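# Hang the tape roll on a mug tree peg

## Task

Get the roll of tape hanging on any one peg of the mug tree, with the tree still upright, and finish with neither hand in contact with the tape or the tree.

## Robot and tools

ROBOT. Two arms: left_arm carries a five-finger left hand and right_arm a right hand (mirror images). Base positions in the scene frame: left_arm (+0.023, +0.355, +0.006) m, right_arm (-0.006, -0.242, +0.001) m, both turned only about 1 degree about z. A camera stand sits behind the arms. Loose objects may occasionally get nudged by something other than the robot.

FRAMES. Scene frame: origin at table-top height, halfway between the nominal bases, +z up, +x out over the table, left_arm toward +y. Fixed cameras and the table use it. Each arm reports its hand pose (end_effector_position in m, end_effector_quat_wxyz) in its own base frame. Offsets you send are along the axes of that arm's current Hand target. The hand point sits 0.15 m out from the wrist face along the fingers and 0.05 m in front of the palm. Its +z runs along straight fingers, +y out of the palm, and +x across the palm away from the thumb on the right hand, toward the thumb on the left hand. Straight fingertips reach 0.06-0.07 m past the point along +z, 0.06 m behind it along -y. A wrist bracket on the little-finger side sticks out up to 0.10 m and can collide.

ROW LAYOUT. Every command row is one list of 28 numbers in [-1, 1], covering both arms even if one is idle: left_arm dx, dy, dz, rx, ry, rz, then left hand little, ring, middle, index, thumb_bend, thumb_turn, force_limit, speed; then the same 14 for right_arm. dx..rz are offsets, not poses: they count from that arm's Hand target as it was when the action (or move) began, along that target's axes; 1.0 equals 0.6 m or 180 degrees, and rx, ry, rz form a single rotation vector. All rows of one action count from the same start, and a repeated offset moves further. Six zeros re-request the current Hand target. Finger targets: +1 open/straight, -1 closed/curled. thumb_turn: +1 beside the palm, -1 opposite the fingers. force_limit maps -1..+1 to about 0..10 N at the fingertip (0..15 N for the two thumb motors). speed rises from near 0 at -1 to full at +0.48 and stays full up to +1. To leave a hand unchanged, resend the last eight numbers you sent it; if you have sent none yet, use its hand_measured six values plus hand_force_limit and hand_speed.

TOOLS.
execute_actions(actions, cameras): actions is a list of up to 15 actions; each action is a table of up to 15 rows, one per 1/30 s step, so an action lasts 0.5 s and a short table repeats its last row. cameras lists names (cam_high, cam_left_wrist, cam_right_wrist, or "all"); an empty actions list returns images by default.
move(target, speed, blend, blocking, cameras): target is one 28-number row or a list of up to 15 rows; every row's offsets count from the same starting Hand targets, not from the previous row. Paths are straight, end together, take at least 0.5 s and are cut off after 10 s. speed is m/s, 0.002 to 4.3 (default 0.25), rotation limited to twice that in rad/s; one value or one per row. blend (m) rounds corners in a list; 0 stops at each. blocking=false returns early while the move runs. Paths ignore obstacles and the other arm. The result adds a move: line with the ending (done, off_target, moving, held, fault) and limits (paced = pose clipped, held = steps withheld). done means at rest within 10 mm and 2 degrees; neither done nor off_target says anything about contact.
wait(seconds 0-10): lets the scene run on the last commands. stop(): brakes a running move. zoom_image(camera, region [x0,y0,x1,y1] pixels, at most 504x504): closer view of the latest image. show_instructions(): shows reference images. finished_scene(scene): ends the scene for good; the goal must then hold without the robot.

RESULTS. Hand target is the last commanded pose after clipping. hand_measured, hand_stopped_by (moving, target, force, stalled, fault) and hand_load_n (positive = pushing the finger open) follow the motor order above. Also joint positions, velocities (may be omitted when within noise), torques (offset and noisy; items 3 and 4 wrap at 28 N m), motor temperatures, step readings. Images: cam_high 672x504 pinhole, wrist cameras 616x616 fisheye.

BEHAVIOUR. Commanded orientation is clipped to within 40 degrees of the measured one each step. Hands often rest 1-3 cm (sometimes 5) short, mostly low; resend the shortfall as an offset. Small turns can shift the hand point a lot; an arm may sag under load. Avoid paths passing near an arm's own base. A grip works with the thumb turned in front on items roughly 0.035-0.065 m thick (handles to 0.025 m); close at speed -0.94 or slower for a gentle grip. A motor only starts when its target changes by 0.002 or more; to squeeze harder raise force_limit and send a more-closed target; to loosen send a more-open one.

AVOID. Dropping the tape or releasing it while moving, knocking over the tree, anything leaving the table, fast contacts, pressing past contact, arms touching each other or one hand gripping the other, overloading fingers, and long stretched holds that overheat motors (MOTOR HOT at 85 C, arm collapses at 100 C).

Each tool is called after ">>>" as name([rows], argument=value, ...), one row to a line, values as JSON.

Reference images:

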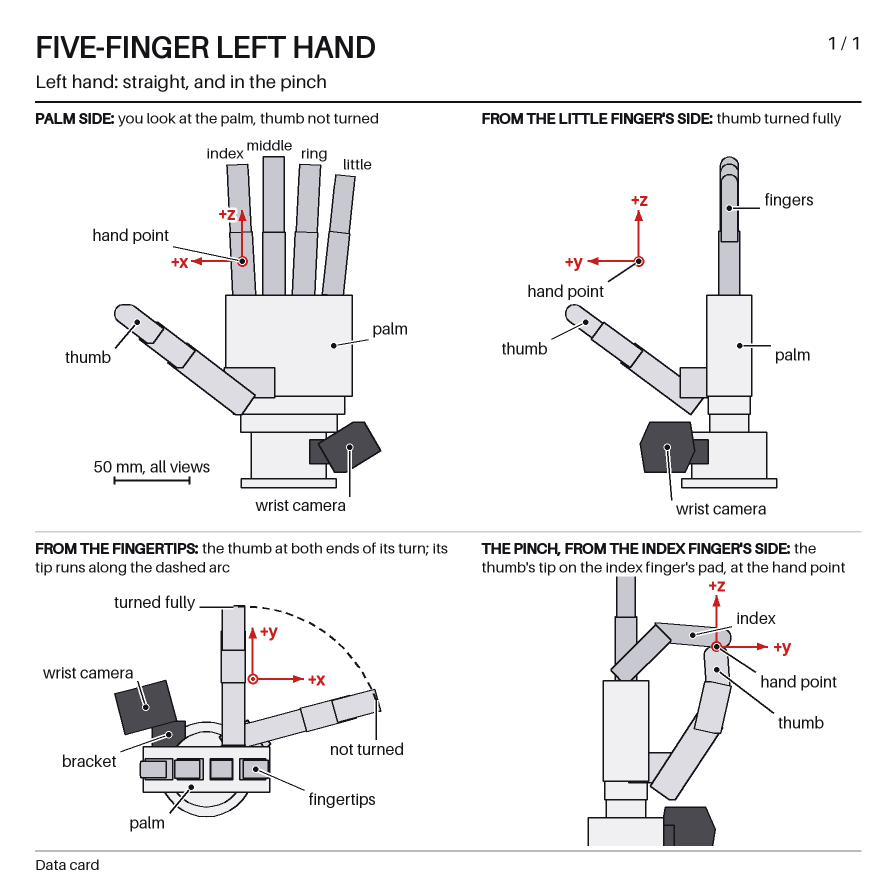

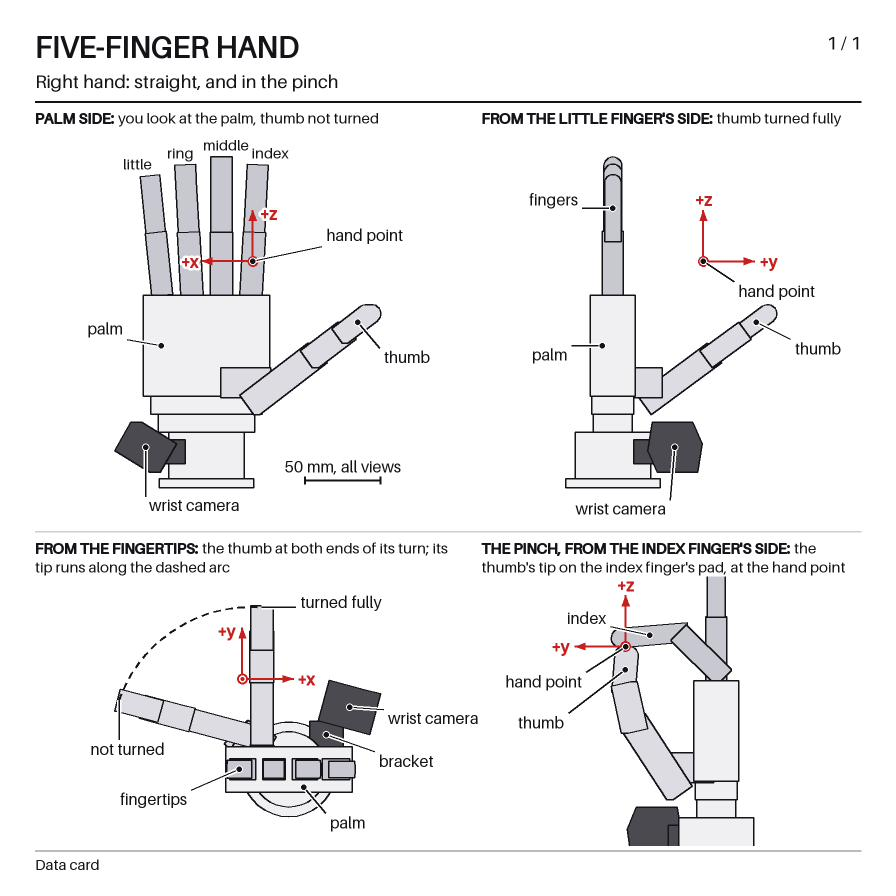

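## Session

>>> execute_actions(actions=[])

>>> zoom_image(camera="cam_high", region=[200, 180, 500, 400])

Scene clock: 0.00 s.
left_arm: end_effector_position=(+0.2061, +0.1915, +0.2948) hand_measured=(+1.000, +1.000, +1.000, +1.000, +1.000, +1.000) hand_load_n=(+0.0, +0.0, +0.0, +0.5, +0.0, +0.0) hand_stopped_by=(target, target, target, target, target, target) hand_force_limit=0.00 hand_speed=-0.80 end_effector_quat_wxyz=(+0.455, -0.209, +0.793, +0.348) | right_arm: end_effector_position=(+0.5439, +0.0924, +0.1847) hand_measured=(+1.000, +1.000, +1.000, +1.000, +1.000, +1.000) hand_load_n=(+0.0, +0.0, +0.0, +0.0, +0.0, +0.0) hand_stopped_by=(target, target, target, target, target, target) hand_force_limit=0.00 hand_speed=-0.80 end_effector_quat_wxyz=(+0.438, -0.419, +0.580, -0.544)
Joint positions: left_arm=[0.054 0.429 0.568 -0.648 -0.788 1.589] | right_arm=[0.308 1.381 0.613 0.74 0.576 0.068]
Joint velocities: within noise
Joint torques (N m): no reading
Motor temperatures (°C): left_arm=[32 34 42 35 31 31] | right_arm=[32 34 40 29 30 31]
Heat: left arm: hottest elbow 42 °C; right arm: hottest elbow 40 °C.
Hand target: left_arm +0.2088, +0.1923, +0.3143; +0.471, -0.216, +0.782, +0.347 | right_arm +0.5518, +0.0942, +0.2020; +0.450, -0.405, +0.577, -0.548

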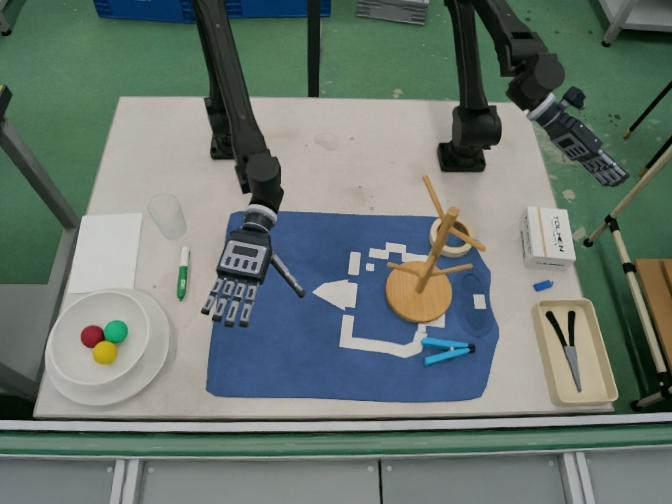

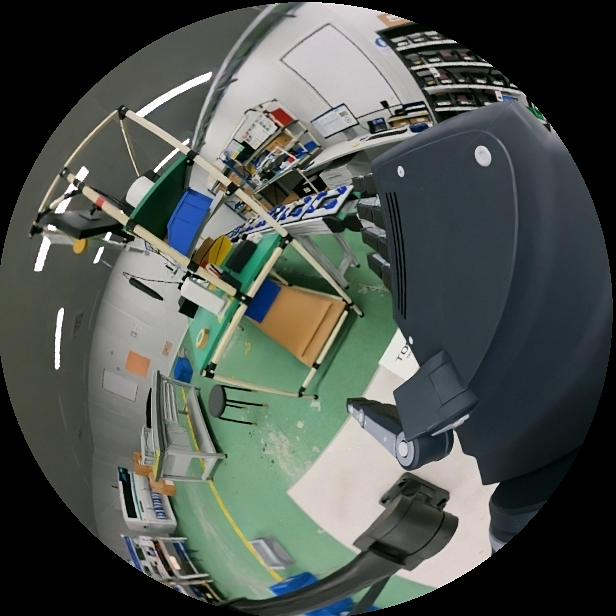

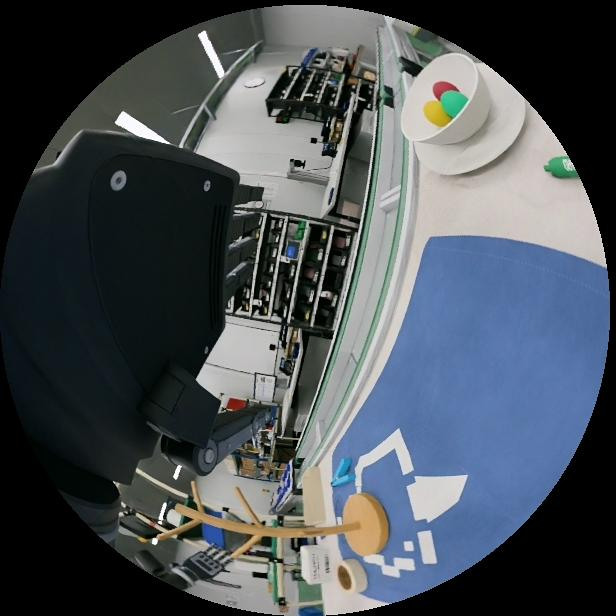

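Scaled by 1.680 from the camera's 672x504 image, which has a finer 960x720 frame.

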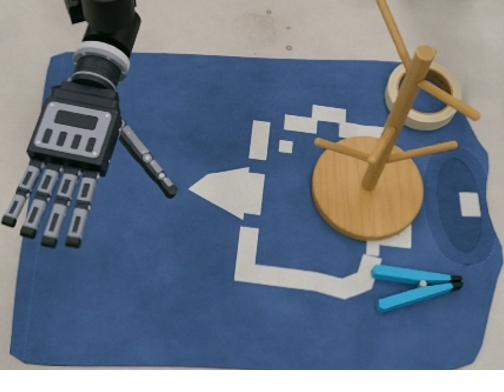

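>>> zoom_image(camera="cam_high", region=[375, 165, 505, 335])

>>> zoom_image(camera="cam_right_wrist", region=[160, 470, 400, 610])

Scaled by 2.965 from the camera's 672x504 image, which has a finer 960x720 frame.

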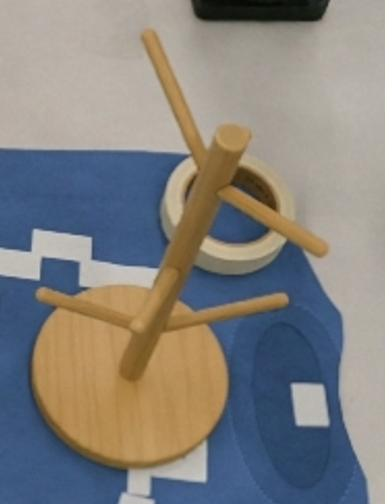

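Scaled by 2.100 from the camera's 616x616 image, which has a finer 880x880 frame.

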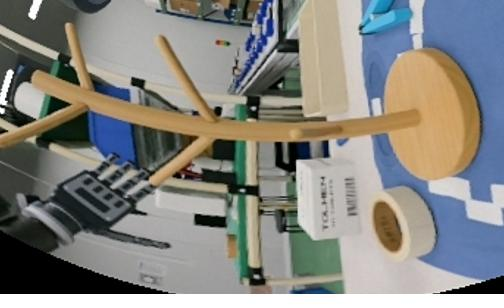

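>>> zoom_image(camera="cam_high", region=[415, 205, 495, 270])

Scaled by 6.300 from the camera's 672x504 image, which has a finer 960x720 frame.

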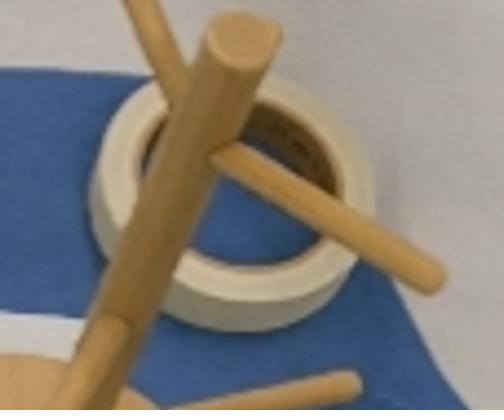

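>>> move([
  [0,0,0,0,0,0,1,1,1,1,1,1,0,-0.8,-0.0127,-0.1145,-0.332,-0.061,-0.2,-0.049,1,1,1,1,1,1,0,0.4],
  [0,0,0,0,0,0,1,1,1,1,1,1,0,-0.8,-0.296,0.072,-0.6663,-0.122,-0.3998,-0.0977,-1,-1,0.12,0.12,0.3,-1,0,0.4],
  [0,0,0,0,0,0,1,1,1,1,1,1,0,-0.8,-0.5023,0.2052,-0.5938,-0.122,-0.3998,-0.0977,-1,-1,0.12,0.12,0.3,-1,0,0.4],
], cameras=["cam_high","cam_right_wrist"], speed=0.25, blend=[0.04,0,0])

>>> zoom_image(camera="cam_high", region=[390, 170, 500, 300])

>>> zoom_image(camera="cam_right_wrist", region=[180, 150, 440, 410])

Scene clock: 348.13 s.
left_arm: end_effector_position=(+0.2061, +0.1915, +0.2948) hand_measured=(+1.000, +1.000, +1.000, +1.000, +1.000, +1.000) hand_load_n=(+0.0, +0.0, +0.0, +0.0, +0.0, +0.0) hand_stopped_by=(target, target, target, target, target, target) hand_force_limit=0.00 hand_speed=-0.80 end_effector_quat_wxyz=(+0.455, -0.209, +0.793, +0.348) | right_arm: end_effector_position=(+0.2803, +0.4628, +0.0769) hand_measured=(-1.000, -1.000, +0.120, +0.120, +0.300, -1.000) hand_load_n=(+0.0, +0.0, +0.0, +0.0, +0.0, +0.0) hand_stopped_by=(target, target, target, target, target, target) hand_force_limit=0.00 hand_speed=0.40 end_effector_quat_wxyz=(-0.510, +0.814, -0.234, +0.149)
Joint positions: left_arm=[0.054 0.429 0.568 -0.648 -0.788 1.589] | right_arm=[0.957 1.472 0.701 0.321 -0.044 -0.025]
Joint torques (N m): left_arm=[-0.5 -0.26 11.59 1.21 -0.33 -0.11] | right_arm=[-0.15 -8.64 9.5 2.77 0.03 0.18]
Motor temperatures (°C): left_arm=[31 33 50 34 31 31] | right_arm=[32 35 45 29 30 31]
Heat: left arm: hottest elbow 50 °C; right arm: hottest elbow 45 °C.
Hand target: left_arm +0.2088, +0.1923, +0.3143; +0.471, -0.216, +0.782, +0.347 | right_arm +0.2923, +0.4880, +0.0994; -0.537, +0.797, -0.228, +0.155
Off the commanded pose: left_arm 0.020 m, 2 deg | right_arm 0.036 m, 4 deg.
move: off_target (left_arm, right_arm); target 2's new numbers were sent with right_arm's hand 0.030 m and 3 deg from that target
Images, in order (width x height): cam_high 672x504, cam_right_wrist 616x616.

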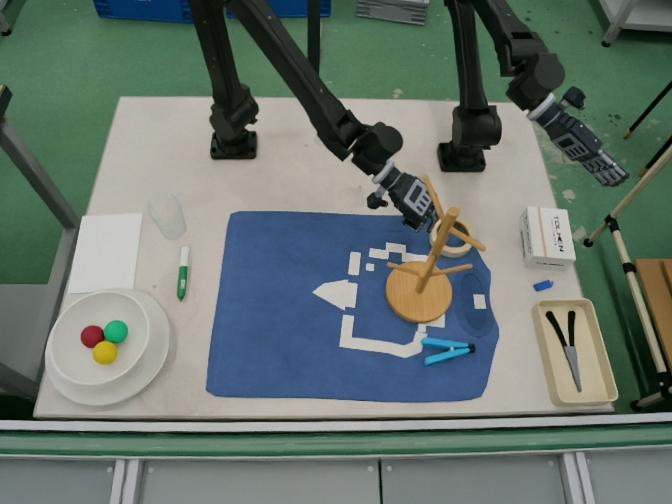

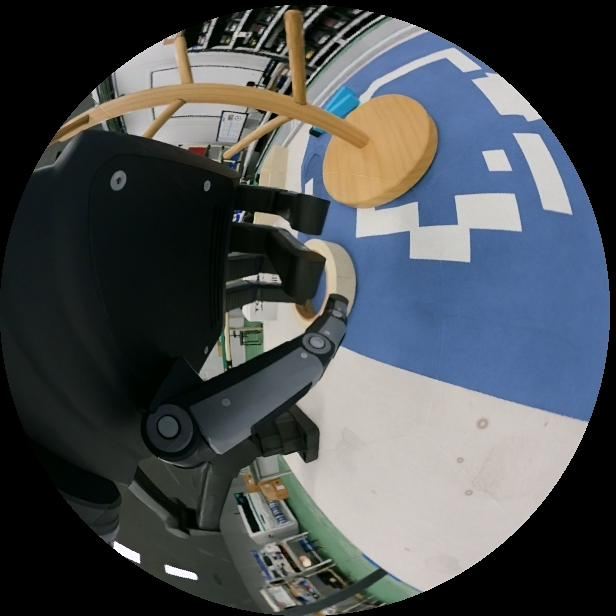

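Scaled by 3.877 from the camera's 672x504 image, which has a finer 960x720 frame.

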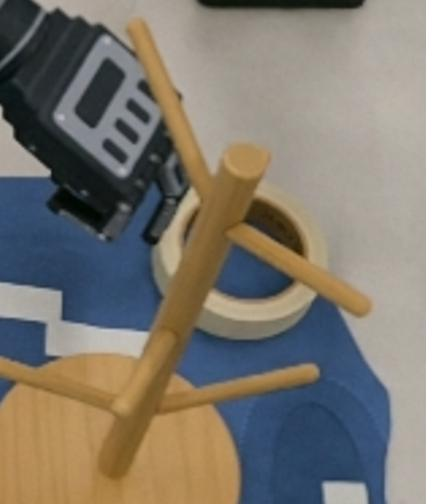

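Scaled by 1.938 from the camera's 616x616 image, which has a finer 880x880 frame.

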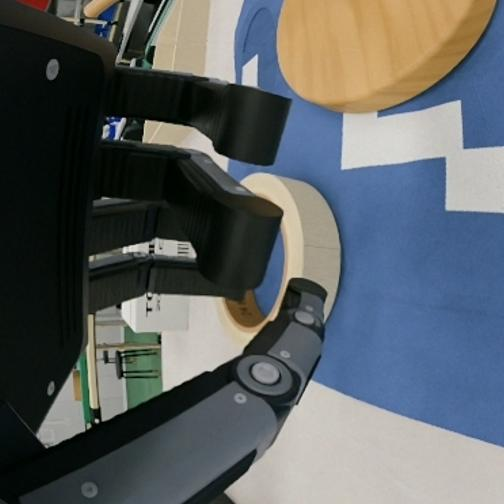

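>>> move(target=[0,0,0,0,0,0,1,1,1,1,1,1,0,-0.8,-0.007,0.029,0.0485,0,0,0,-1,-1,0.12,0.12,0.3,-1,0,0.4], speed=0.12, cameras=["cam_high","cam_right_wrist"])

>>> zoom_image(camera="cam_high", region=[390, 170, 500, 300])

Scene clock: 391.40 s.
left_arm: end_effector_position=(+0.2061, +0.1915, +0.2948) hand_measured=(+1.000, +1.000, +1.000, +1.000, +1.000, +1.000) hand_load_n=(+0.0, +0.0, +0.0, +0.0, +0.0, +0.0) hand_stopped_by=(target, target, target, target, target, target) hand_force_limit=0.00 hand_speed=-0.80 end_effector_quat_wxyz=(+0.455, -0.209, +0.793, +0.348) | right_arm: end_effector_position=(+0.2912, +0.4816, +0.0547) hand_measured=(-1.000, -1.000, +0.120, +0.120, +0.300, -1.000) hand_load_n=(+0.0, +0.0, +0.0, -0.5, +0.0, +0.0) hand_stopped_by=(target, target, target, target, target, target) hand_force_limit=0.00 hand_speed=0.40 end_effector_quat_wxyz=(-0.514, +0.812, -0.235, +0.150)
Joint positions: left_arm=[0.054 0.429 0.568 -0.648 -0.788 1.589] | right_arm=[0.962 1.576 0.735 0.399 -0.039 -0.021]
Joint torques (N m): left_arm=[-0.73 -0.09 11.4 1.24 -0.32 -0.04] | right_arm=[-0.26 -9.76 9.1 2.97 0.1 0.12]
Heat: left arm: hottest elbow 50 °C; right arm: hottest elbow 49 °C.
Hand target: left_arm +0.2088, +0.1923, +0.3143; +0.471, -0.216, +0.782, +0.347 | right_arm +0.2996, +0.5075, +0.0724; -0.537, +0.797, -0.228, +0.155
Off the commanded pose: left_arm 0.020 m, 2 deg | right_arm 0.033 m, 3 deg.
move: off_target (left_arm, right_arm)
Images, in order (width x height): cam_high 672x504, cam_right_wrist 616x616.

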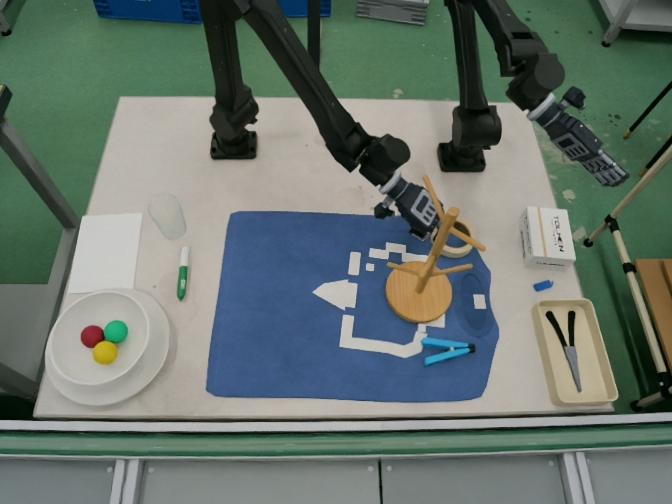

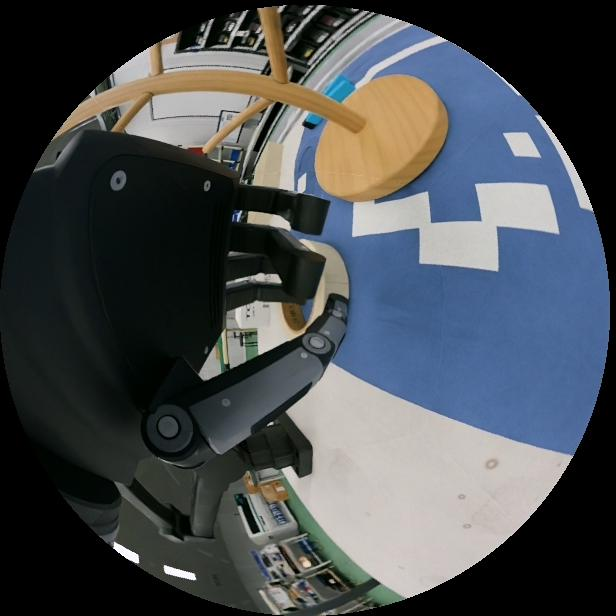

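Scaled by 3.877 from the camera's 672x504 image, which has a finer 960x720 frame.

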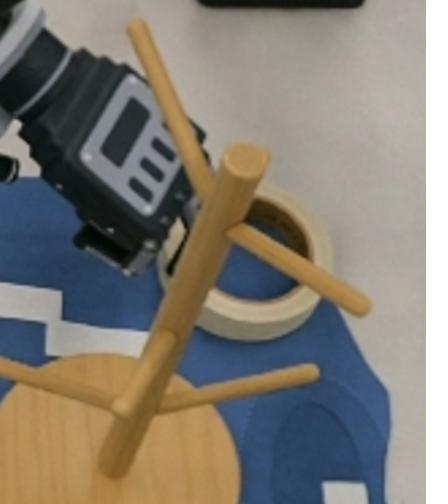

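>>> zoom_image(camera="cam_high", region=[410, 200, 480, 265])

>>> zoom_image(camera="cam_right_wrist", region=[220, 170, 420, 370])

Scaled by 7.200 from the camera's 672x504 image, which has a finer 960x720 frame.

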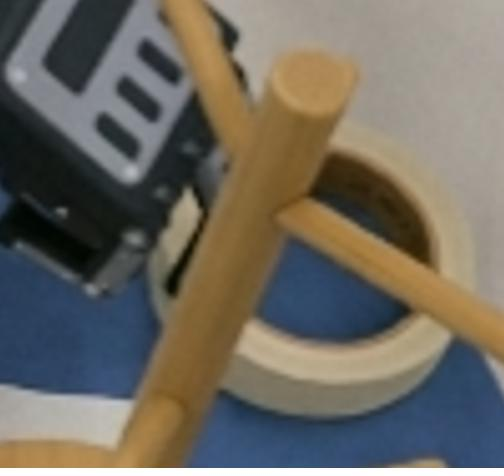

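Scaled by 2.520 from the camera's 616x616 image, which has a finer 880x880 frame.

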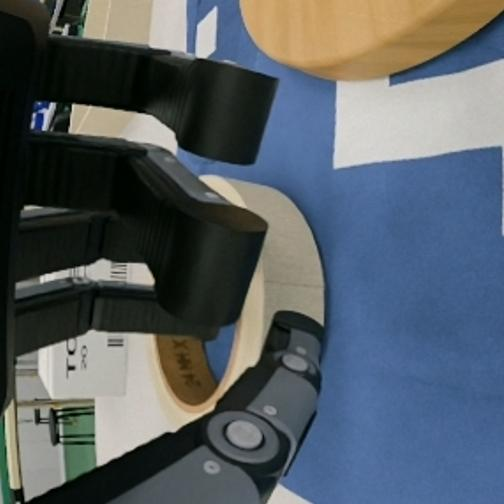

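>>> move(target=[0,0,0,0,0,0,1,1,1,1,1,1,0,-0.8,-0.0033,0.0545,0.0209,0,0,0,-1,-1,0.12,0.12,0.3,-1,0,0.4], speed=0.1, cameras=["cam_high","cam_right_wrist"])

>>> zoom_image(camera="cam_right_wrist", region=[220, 170, 420, 370])

>>> zoom_image(camera="cam_high", region=[410, 200, 480, 265])

Scene clock: 431.80 s.
left_arm: end_effector_position=(+0.2061, +0.1915, +0.2948) hand_measured=(+1.000, +1.000, +1.000, +1.000, +1.000, +1.000) hand_load_n=(+0.0, +0.0, +0.0, +0.0, +0.0, +0.0) hand_stopped_by=(target, target, target, target, target, target) hand_force_limit=0.00 hand_speed=-0.80 end_effector_quat_wxyz=(+0.455, -0.209, +0.793, +0.348) | right_arm: end_effector_position=(+0.3005, +0.4958, +0.0515) hand_measured=(-1.000, -1.000, +0.120, +0.120, +0.300, -1.000) hand_load_n=(+0.0, +0.0, -1.0, +0.0, +0.0, +0.0) hand_stopped_by=(target, target, target, target, target, target) hand_force_limit=0.00 hand_speed=0.40 end_effector_quat_wxyz=(-0.543, +0.792, -0.230, +0.160)
Joint positions: left_arm=[0.054 0.429 0.568 -0.648 -0.788 1.589] | right_arm=[0.963 1.636 0.735 0.533 -0.036 -0.018]
Joint torques (N m): left_arm=[-1.03 -0.15 11.44 1.25 -0.33 -0.09] | right_arm=[0.09 -8.35 6.95 2.06 0.12 0.11]
Heat: left arm: hottest elbow 50 °C; right arm: hottest elbow 49 °C.
Hand target: left_arm +0.2088, +0.1923, +0.3143; +0.471, -0.216, +0.782, +0.347 | right_arm +0.2976, +0.5080, +0.0374; -0.537, +0.797, -0.228, +0.155
Off the commanded pose: left_arm 0.020 m, 2 deg | right_arm 0.019 m, 1 deg.
move: off_target (left_arm, right_arm)
Images, in order (width x height): cam_high 672x504, cam_right_wrist 616x616.

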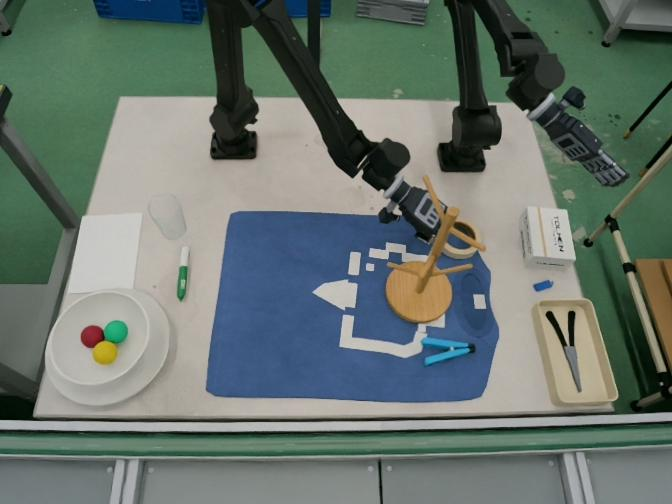

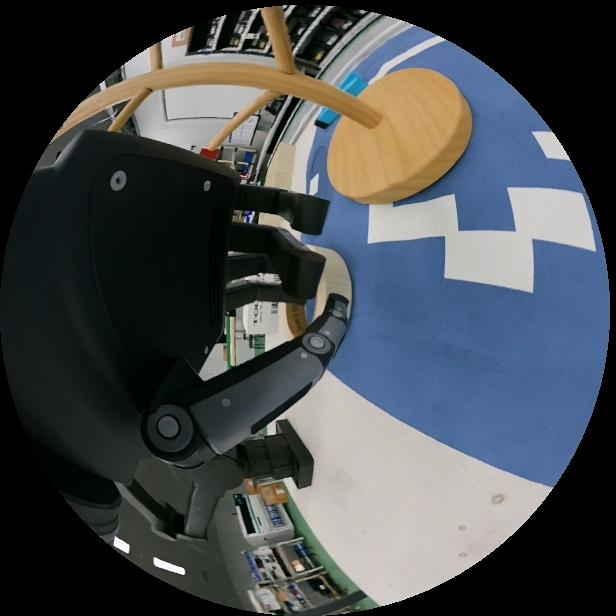

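Scaled by 2.520 from the camera's 616x616 image, which has a finer 880x880 frame.

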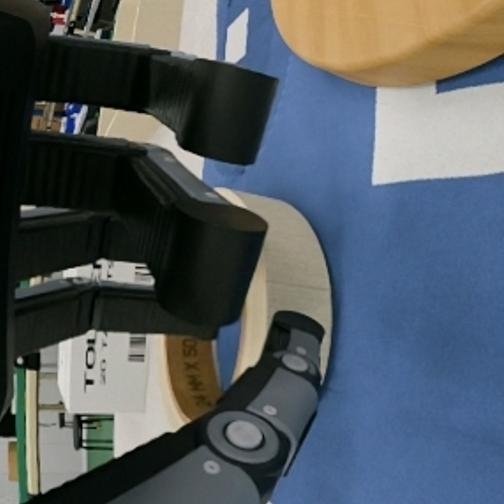

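Scaled by 7.200 from the camera's 672x504 image, which has a finer 960x720 frame.

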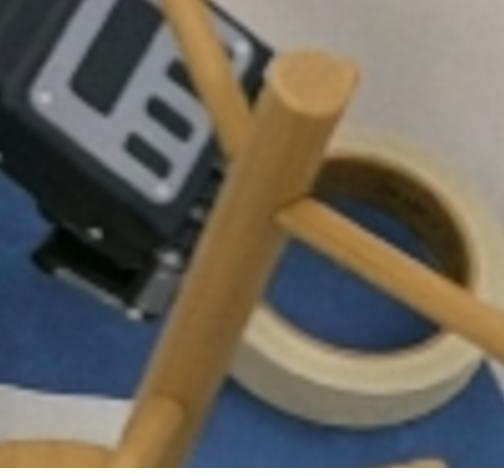

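>>> move(target=[0,0,0,0,0,0,1,1,1,1,1,1,0,-0.8,0,-0.075,0,0,0,0,-1,-1,0.12,0.12,0.3,-1,0,0.4], speed=0.1, cameras=["cam_high","cam_right_wrist"])

>>> zoom_image(camera="cam_right_wrist", region=[220, 170, 420, 370])

>>> zoom_image(camera="cam_high", region=[390, 170, 500, 300])

Scene clock: 521.20 s.
left_arm: end_effector_position=(+0.2061, +0.1915, +0.2948) hand_measured=(+1.000, +1.000, +1.000, +1.000, +1.000, +1.000) hand_load_n=(+0.0, +0.0, +0.0, +0.0, +0.0, +0.0) hand_stopped_by=(target, target, target, target, target, target) hand_force_limit=0.00 hand_speed=-0.80 end_effector_quat_wxyz=(+0.455, -0.209, +0.793, +0.348) | right_arm: end_effector_position=(+0.3044, +0.5035, +0.0538) hand_measured=(-1.000, -1.000, +0.120, +0.120, +0.300, -1.000) hand_load_n=(+0.0, +0.0, -0.5, +0.0, +0.0, +0.0) hand_stopped_by=(target, target, target, target, target, target) hand_force_limit=0.00 hand_speed=0.40 end_effector_quat_wxyz=(-0.521, +0.806, -0.234, +0.153)
Joint positions: left_arm=[0.054 0.429 0.568 -0.648 -0.788 1.589] | right_arm=[0.966 1.636 0.793 0.421 -0.033 -0.018]
Joint torques (N m): left_arm=[-0.56 -0.21 11.45 1.26 -0.34 -0.1] | right_arm=[-0.09 -13.98 8.53 0.79 0.14 0.16]
Heat: left arm: hottest elbow 51 °C; right arm: hottest elbow 46 °C.
Hand target: left_arm +0.2088, +0.1923, +0.3143; +0.471, -0.216, +0.782, +0.347 | right_arm +0.3065, +0.5224, +0.0791; -0.537, +0.797, -0.228, +0.155
Off the commanded pose: left_arm 0.020 m, 2 deg | right_arm 0.032 m, 2 deg.
move: off_target (left_arm, right_arm)
Images, in order (width x height): cam_high 672x504, cam_right_wrist 616x616.

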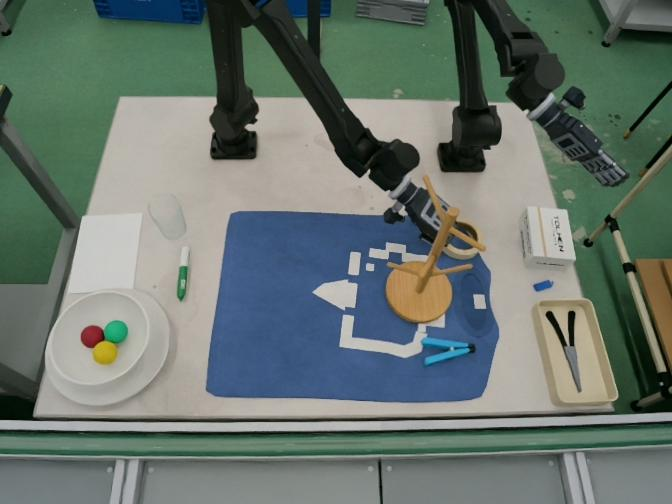

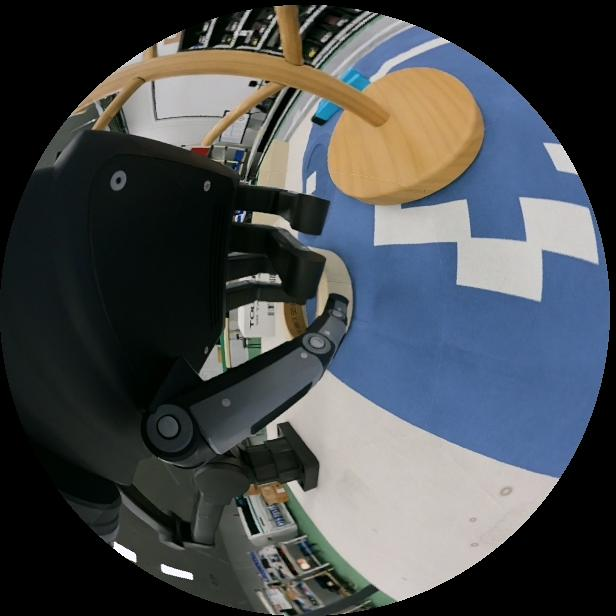

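Scaled by 2.520 from the camera's 616x616 image, which has a finer 880x880 frame.

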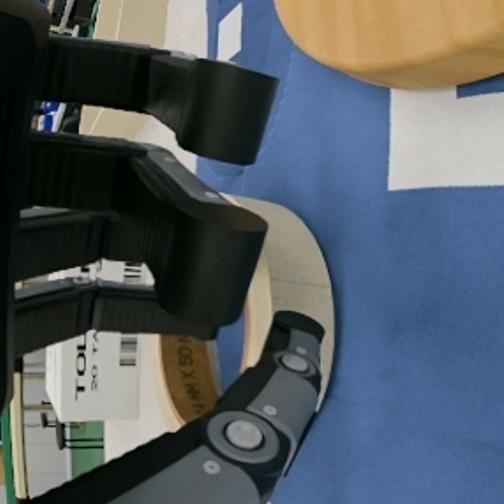

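Scaled by 3.877 from the camera's 672x504 image, which has a finer 960x720 frame.

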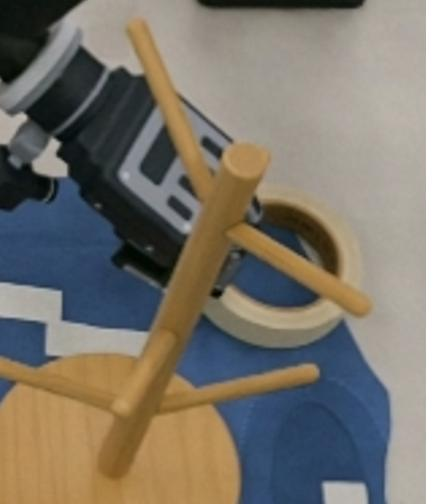

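>>> move(target=[0,0,0,0,0,0,1,1,1,1,1,1,0,-0.8,0.0044,0.0552,0.0147,0,0,0,-1,-1,0.12,0.12,0.3,-1,0,0.4], speed=0.1, cameras=["cam_high","cam_right_wrist"])

>>> zoom_image(camera="cam_right_wrist", region=[220, 170, 420, 370])

>>> zoom_image(camera="cam_high", region=[390, 170, 500, 300])

Scene clock: 565.50 s.
left_arm: end_effector_position=(+0.2061, +0.1915, +0.2948) hand_measured=(+1.000, +1.000, +1.000, +1.000, +1.000, +1.000) hand_load_n=(+0.0, +0.0, +0.0, +0.0, +0.0, +0.0) hand_stopped_by=(target, target, target, target, target, target) hand_force_limit=0.00 hand_speed=-0.80 end_effector_quat_wxyz=(+0.455, -0.209, +0.793, +0.348) | right_arm: end_effector_position=(+0.3086, +0.5096, +0.0527) hand_measured=(-1.000, -1.000, +0.120, +0.120, +0.300, -1.000) hand_load_n=(+0.0, +0.0, -1.0, +0.0, +0.0, +0.0) hand_stopped_by=(target, target, target, target, target, target) hand_force_limit=0.00 hand_speed=0.40 end_effector_quat_wxyz=(-0.535, +0.797, -0.231, +0.157)
Joint positions: left_arm=[0.054 0.429 0.568 -0.648 -0.788 1.589] | right_arm=[0.966 1.66 0.793 0.479 -0.033 -0.018]
Joint torques (N m): left_arm=[-0.91 -0.15 11.44 1.06 -0.33 -0.08] | right_arm=[-0.62 -10.58 5.72 2.63 -0.11 0.1]
Heat: left arm: hottest elbow 51 °C; right arm: hottest elbow 45 °C.
Hand target: left_arm +0.2088, +0.1923, +0.3143; +0.471, -0.216, +0.782, +0.347 | right_arm +0.3066, +0.5174, +0.0451; -0.537, +0.797, -0.228, +0.155
Off the commanded pose: left_arm 0.020 m, 2 deg | right_arm 0.011 m, 1 deg.
move: off_target (left_arm, right_arm)
Images, in order (width x height): cam_high 672x504, cam_right_wrist 616x616.

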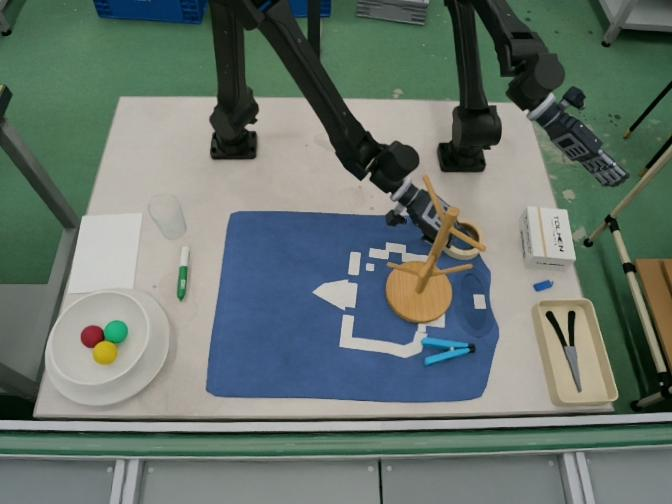

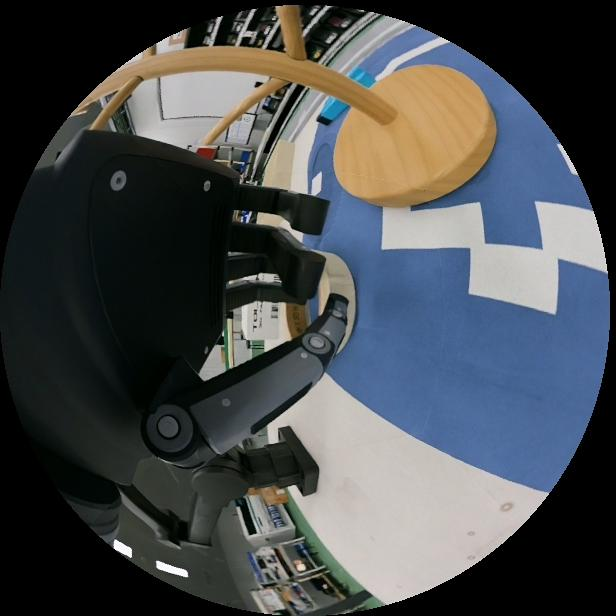

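Scaled by 2.520 from the camera's 616x616 image, which has a finer 880x880 frame.

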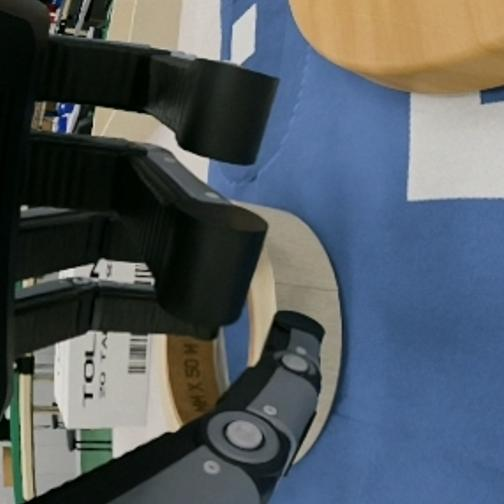

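Scaled by 3.877 from the camera's 672x504 image, which has a finer 960x720 frame.

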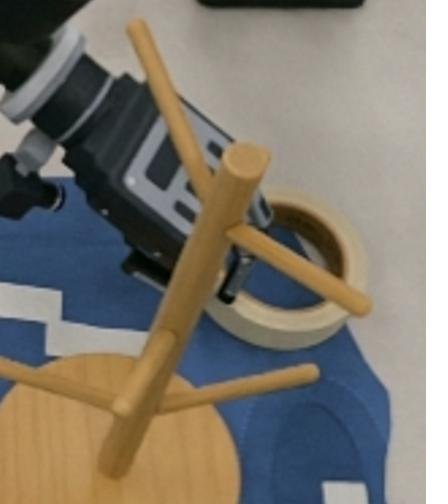

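>>> zoom_image(camera="cam_right_wrist", region=[280, 230, 370, 320])

>>> zoom_image(camera="cam_high", region=[430, 205, 490, 265])

Scaled by 5.600 from the camera's 616x616 image, which has a finer 880x880 frame.

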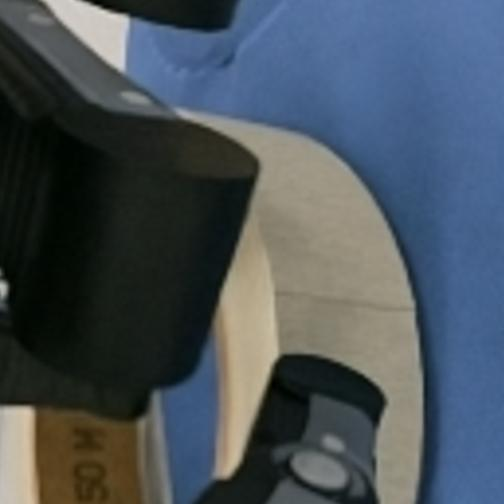

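Scaled by 8.400 from the camera's 672x504 image, which has a finer 960x720 frame.

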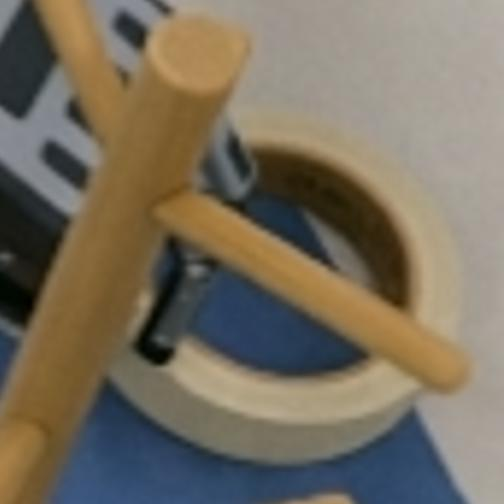

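>>> move([
  [0,0,0,0,0,0,1,1,1,1,1,1,0,-0.8,0,-0.0773,-0.0312,0,0,0,-1,-1,0.12,0.12,0.3,-1,0,0.4],
  [0,0,0,0,0,0,1,1,1,1,1,1,0,-0.8,-0.0452,-0.0848,-0.0126,0,0,0,-1,-1,0.12,0.12,0.3,-1,0,0.4],
], speed=0.1, cameras=["cam_high","cam_right_wrist"])

>>> zoom_image(camera="cam_high", region=[430, 205, 490, 265])

>>> zoom_image(camera="cam_right_wrist", region=[220, 200, 420, 400])

Scene clock: 655.17 s.
left_arm: end_effector_position=(+0.2061, +0.1915, +0.2948) hand_measured=(+1.000, +1.000, +1.000, +1.000, +1.000, +1.000) hand_load_n=(+0.0, +0.0, +0.0, +0.0, +0.0, +0.0) hand_stopped_by=(target, target, target, target, target, target) hand_force_limit=0.00 hand_speed=-0.80 end_effector_quat_wxyz=(+0.455, -0.209, +0.793, +0.348) | right_arm: end_effector_position=(+0.2788, +0.5258, +0.0750) hand_measured=(-1.000, -1.000, +0.120, +0.120, +0.300, -1.000) hand_load_n=(+0.0, +0.0, +0.0, +0.0, +0.0, +0.0) hand_stopped_by=(target, target, target, target, target, target) hand_force_limit=0.00 hand_speed=0.40 end_effector_quat_wxyz=(-0.525, +0.807, -0.225, +0.150)
Joint positions: left_arm=[0.054 0.429 0.568 -0.648 -0.788 1.589] | right_arm=[1.037 1.601 0.822 0.363 0.014 0.001]
Joint torques (N m): left_arm=[-0.85 -0.32 11.49 1.25 -0.33 -0.07] | right_arm=[-0.15 -12.45 9.46 0.98 0.16 0.15]
Heat: left arm: hottest elbow 51 °C; right arm: hottest elbow 43 °C.
Hand target: left_arm +0.2088, +0.1923, +0.3143; +0.471, -0.216, +0.782, +0.347 | right_arm +0.2899, +0.5420, +0.0951; -0.537, +0.797, -0.228, +0.155
Off the commanded pose: left_arm 0.020 m, 2 deg | right_arm 0.028 m, 2 deg.
move: off_target (left_arm, right_arm)
Images, in order (width x height): cam_high 672x504, cam_right_wrist 616x616.

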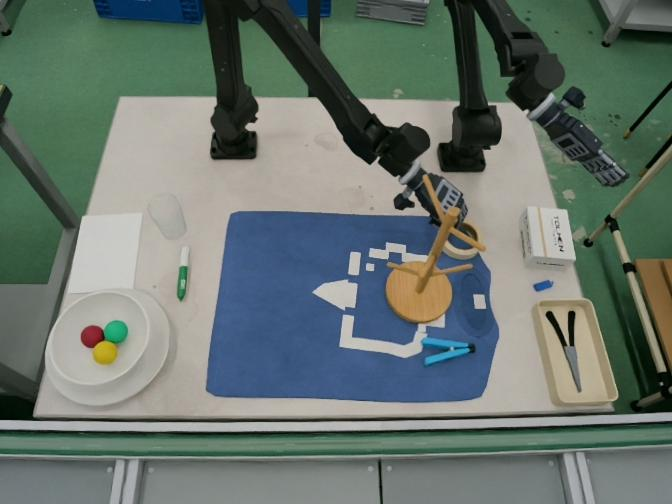

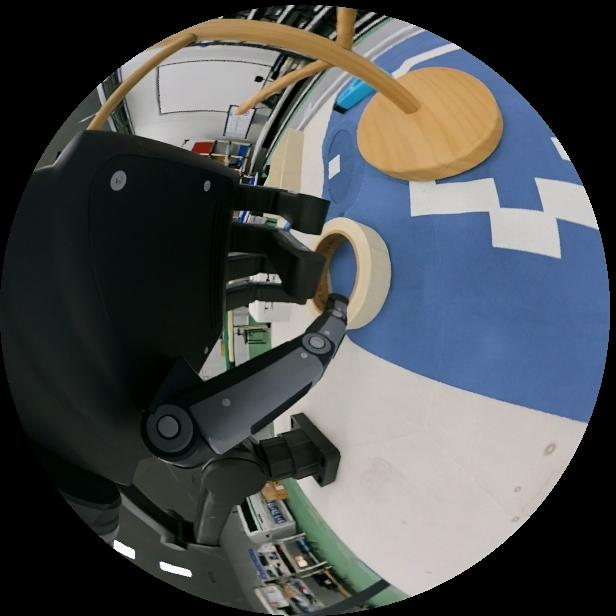

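Scaled by 8.400 from the camera's 672x504 image, which has a finer 960x720 frame.

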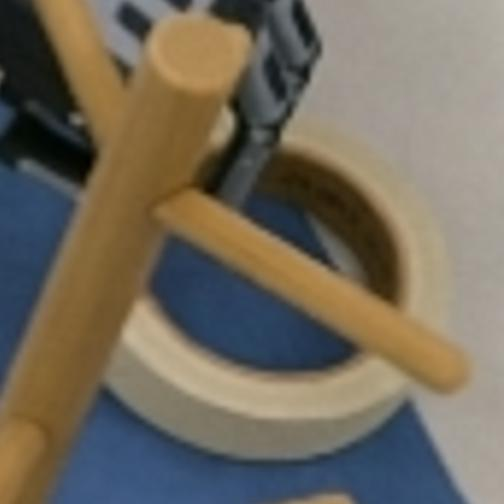

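Scaled by 2.520 from the camera's 616x616 image, which has a finer 880x880 frame.

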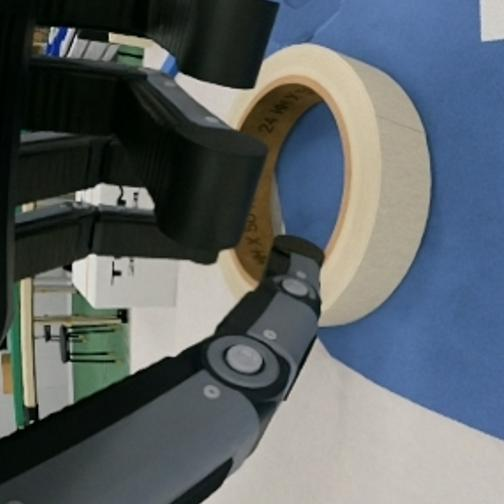

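>>> move(target=[0,0,0,0,0,0,1,1,1,1,1,1,0,-0.8,-0.0066,0.0715,0.0232,0,0,0,-1,-1,0.12,0.12,0.3,-1,0,0.4], speed=0.1, cameras=["cam_high","cam_right_wrist"])

>>> zoom_image(camera="cam_high", region=[430, 205, 490, 265])

>>> zoom_image(camera="cam_right_wrist", region=[220, 200, 420, 400])

Scene clock: 684.43 s.
left_arm: end_effector_position=(+0.2061, +0.1915, +0.2948) hand_measured=(+1.000, +1.000, +1.000, +1.000, +1.000, +1.000) hand_load_n=(+0.0, +0.0, +0.0, +0.0, +0.0, +0.0) hand_stopped_by=(target, target, target, target, target, target) hand_force_limit=0.00 hand_speed=-0.80 end_effector_quat_wxyz=(+0.455, -0.209, +0.793, +0.348) | right_arm: end_effector_position=(+0.2849, +0.5331, +0.0511) hand_measured=(-1.000, -1.000, +0.120, +0.120, +0.300, -1.000) hand_load_n=(+0.0, +0.5, +0.0, +0.0, +0.0, +0.0) hand_stopped_by=(target, target, target, target, target, target) hand_force_limit=0.00 hand_speed=0.40 end_effector_quat_wxyz=(-0.529, +0.803, -0.229, +0.153)
Joint positions: left_arm=[0.054 0.429 0.568 -0.648 -0.788 1.589] | right_arm=[1.037 1.676 0.822 0.45 0.023 0.005]
Joint torques (N m): left_arm=[-0.32 -0.44 11.4 1.33 -0.37 -0.08] | right_arm=[0.21 -11.11 5.94 3 0.13 0.16]
Heat: left arm: hottest elbow 51 °C; right arm: hottest elbow 45 °C.
Hand target: left_arm +0.2088, +0.1923, +0.3143; +0.471, -0.216, +0.782, +0.347 | right_arm +0.2849, +0.5414, +0.0501; -0.537, +0.797, -0.228, +0.155
Off the commanded pose: left_arm 0.020 m, 2 deg | right_arm 0.008 m, 1 deg.
move: off_target (left_arm)
Images, in order (width x height): cam_high 672x504, cam_right_wrist 616x616.

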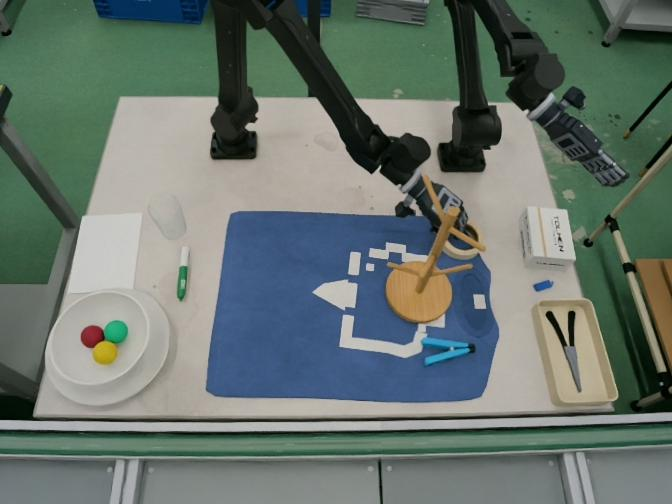

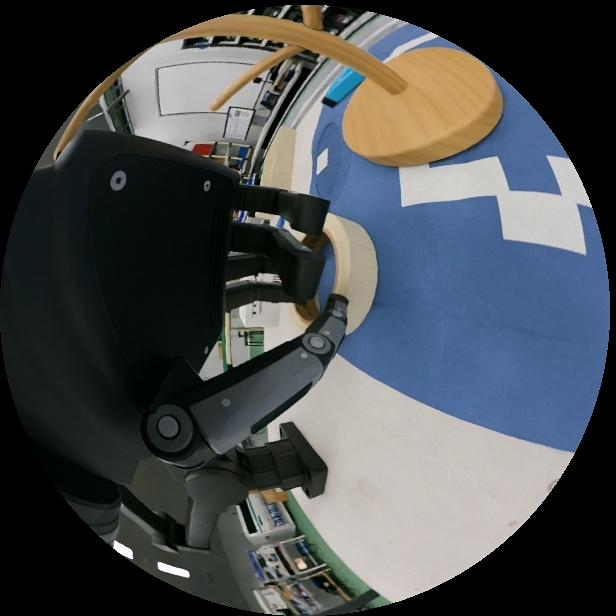

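Scaled by 8.400 from the camera's 672x504 image, which has a finer 960x720 frame.

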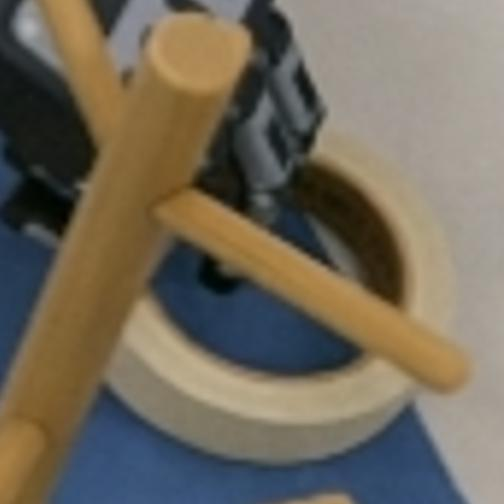

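Scaled by 2.520 from the camera's 616x616 image, which has a finer 880x880 frame.

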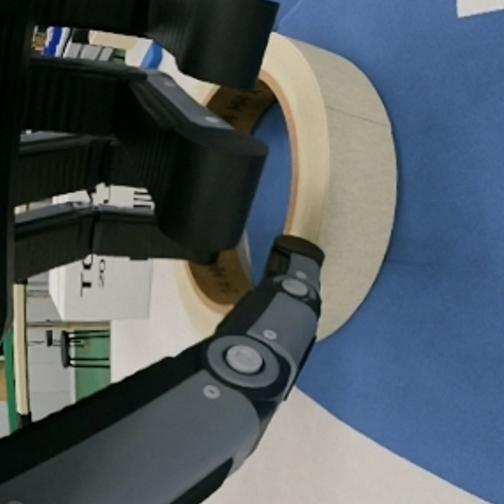

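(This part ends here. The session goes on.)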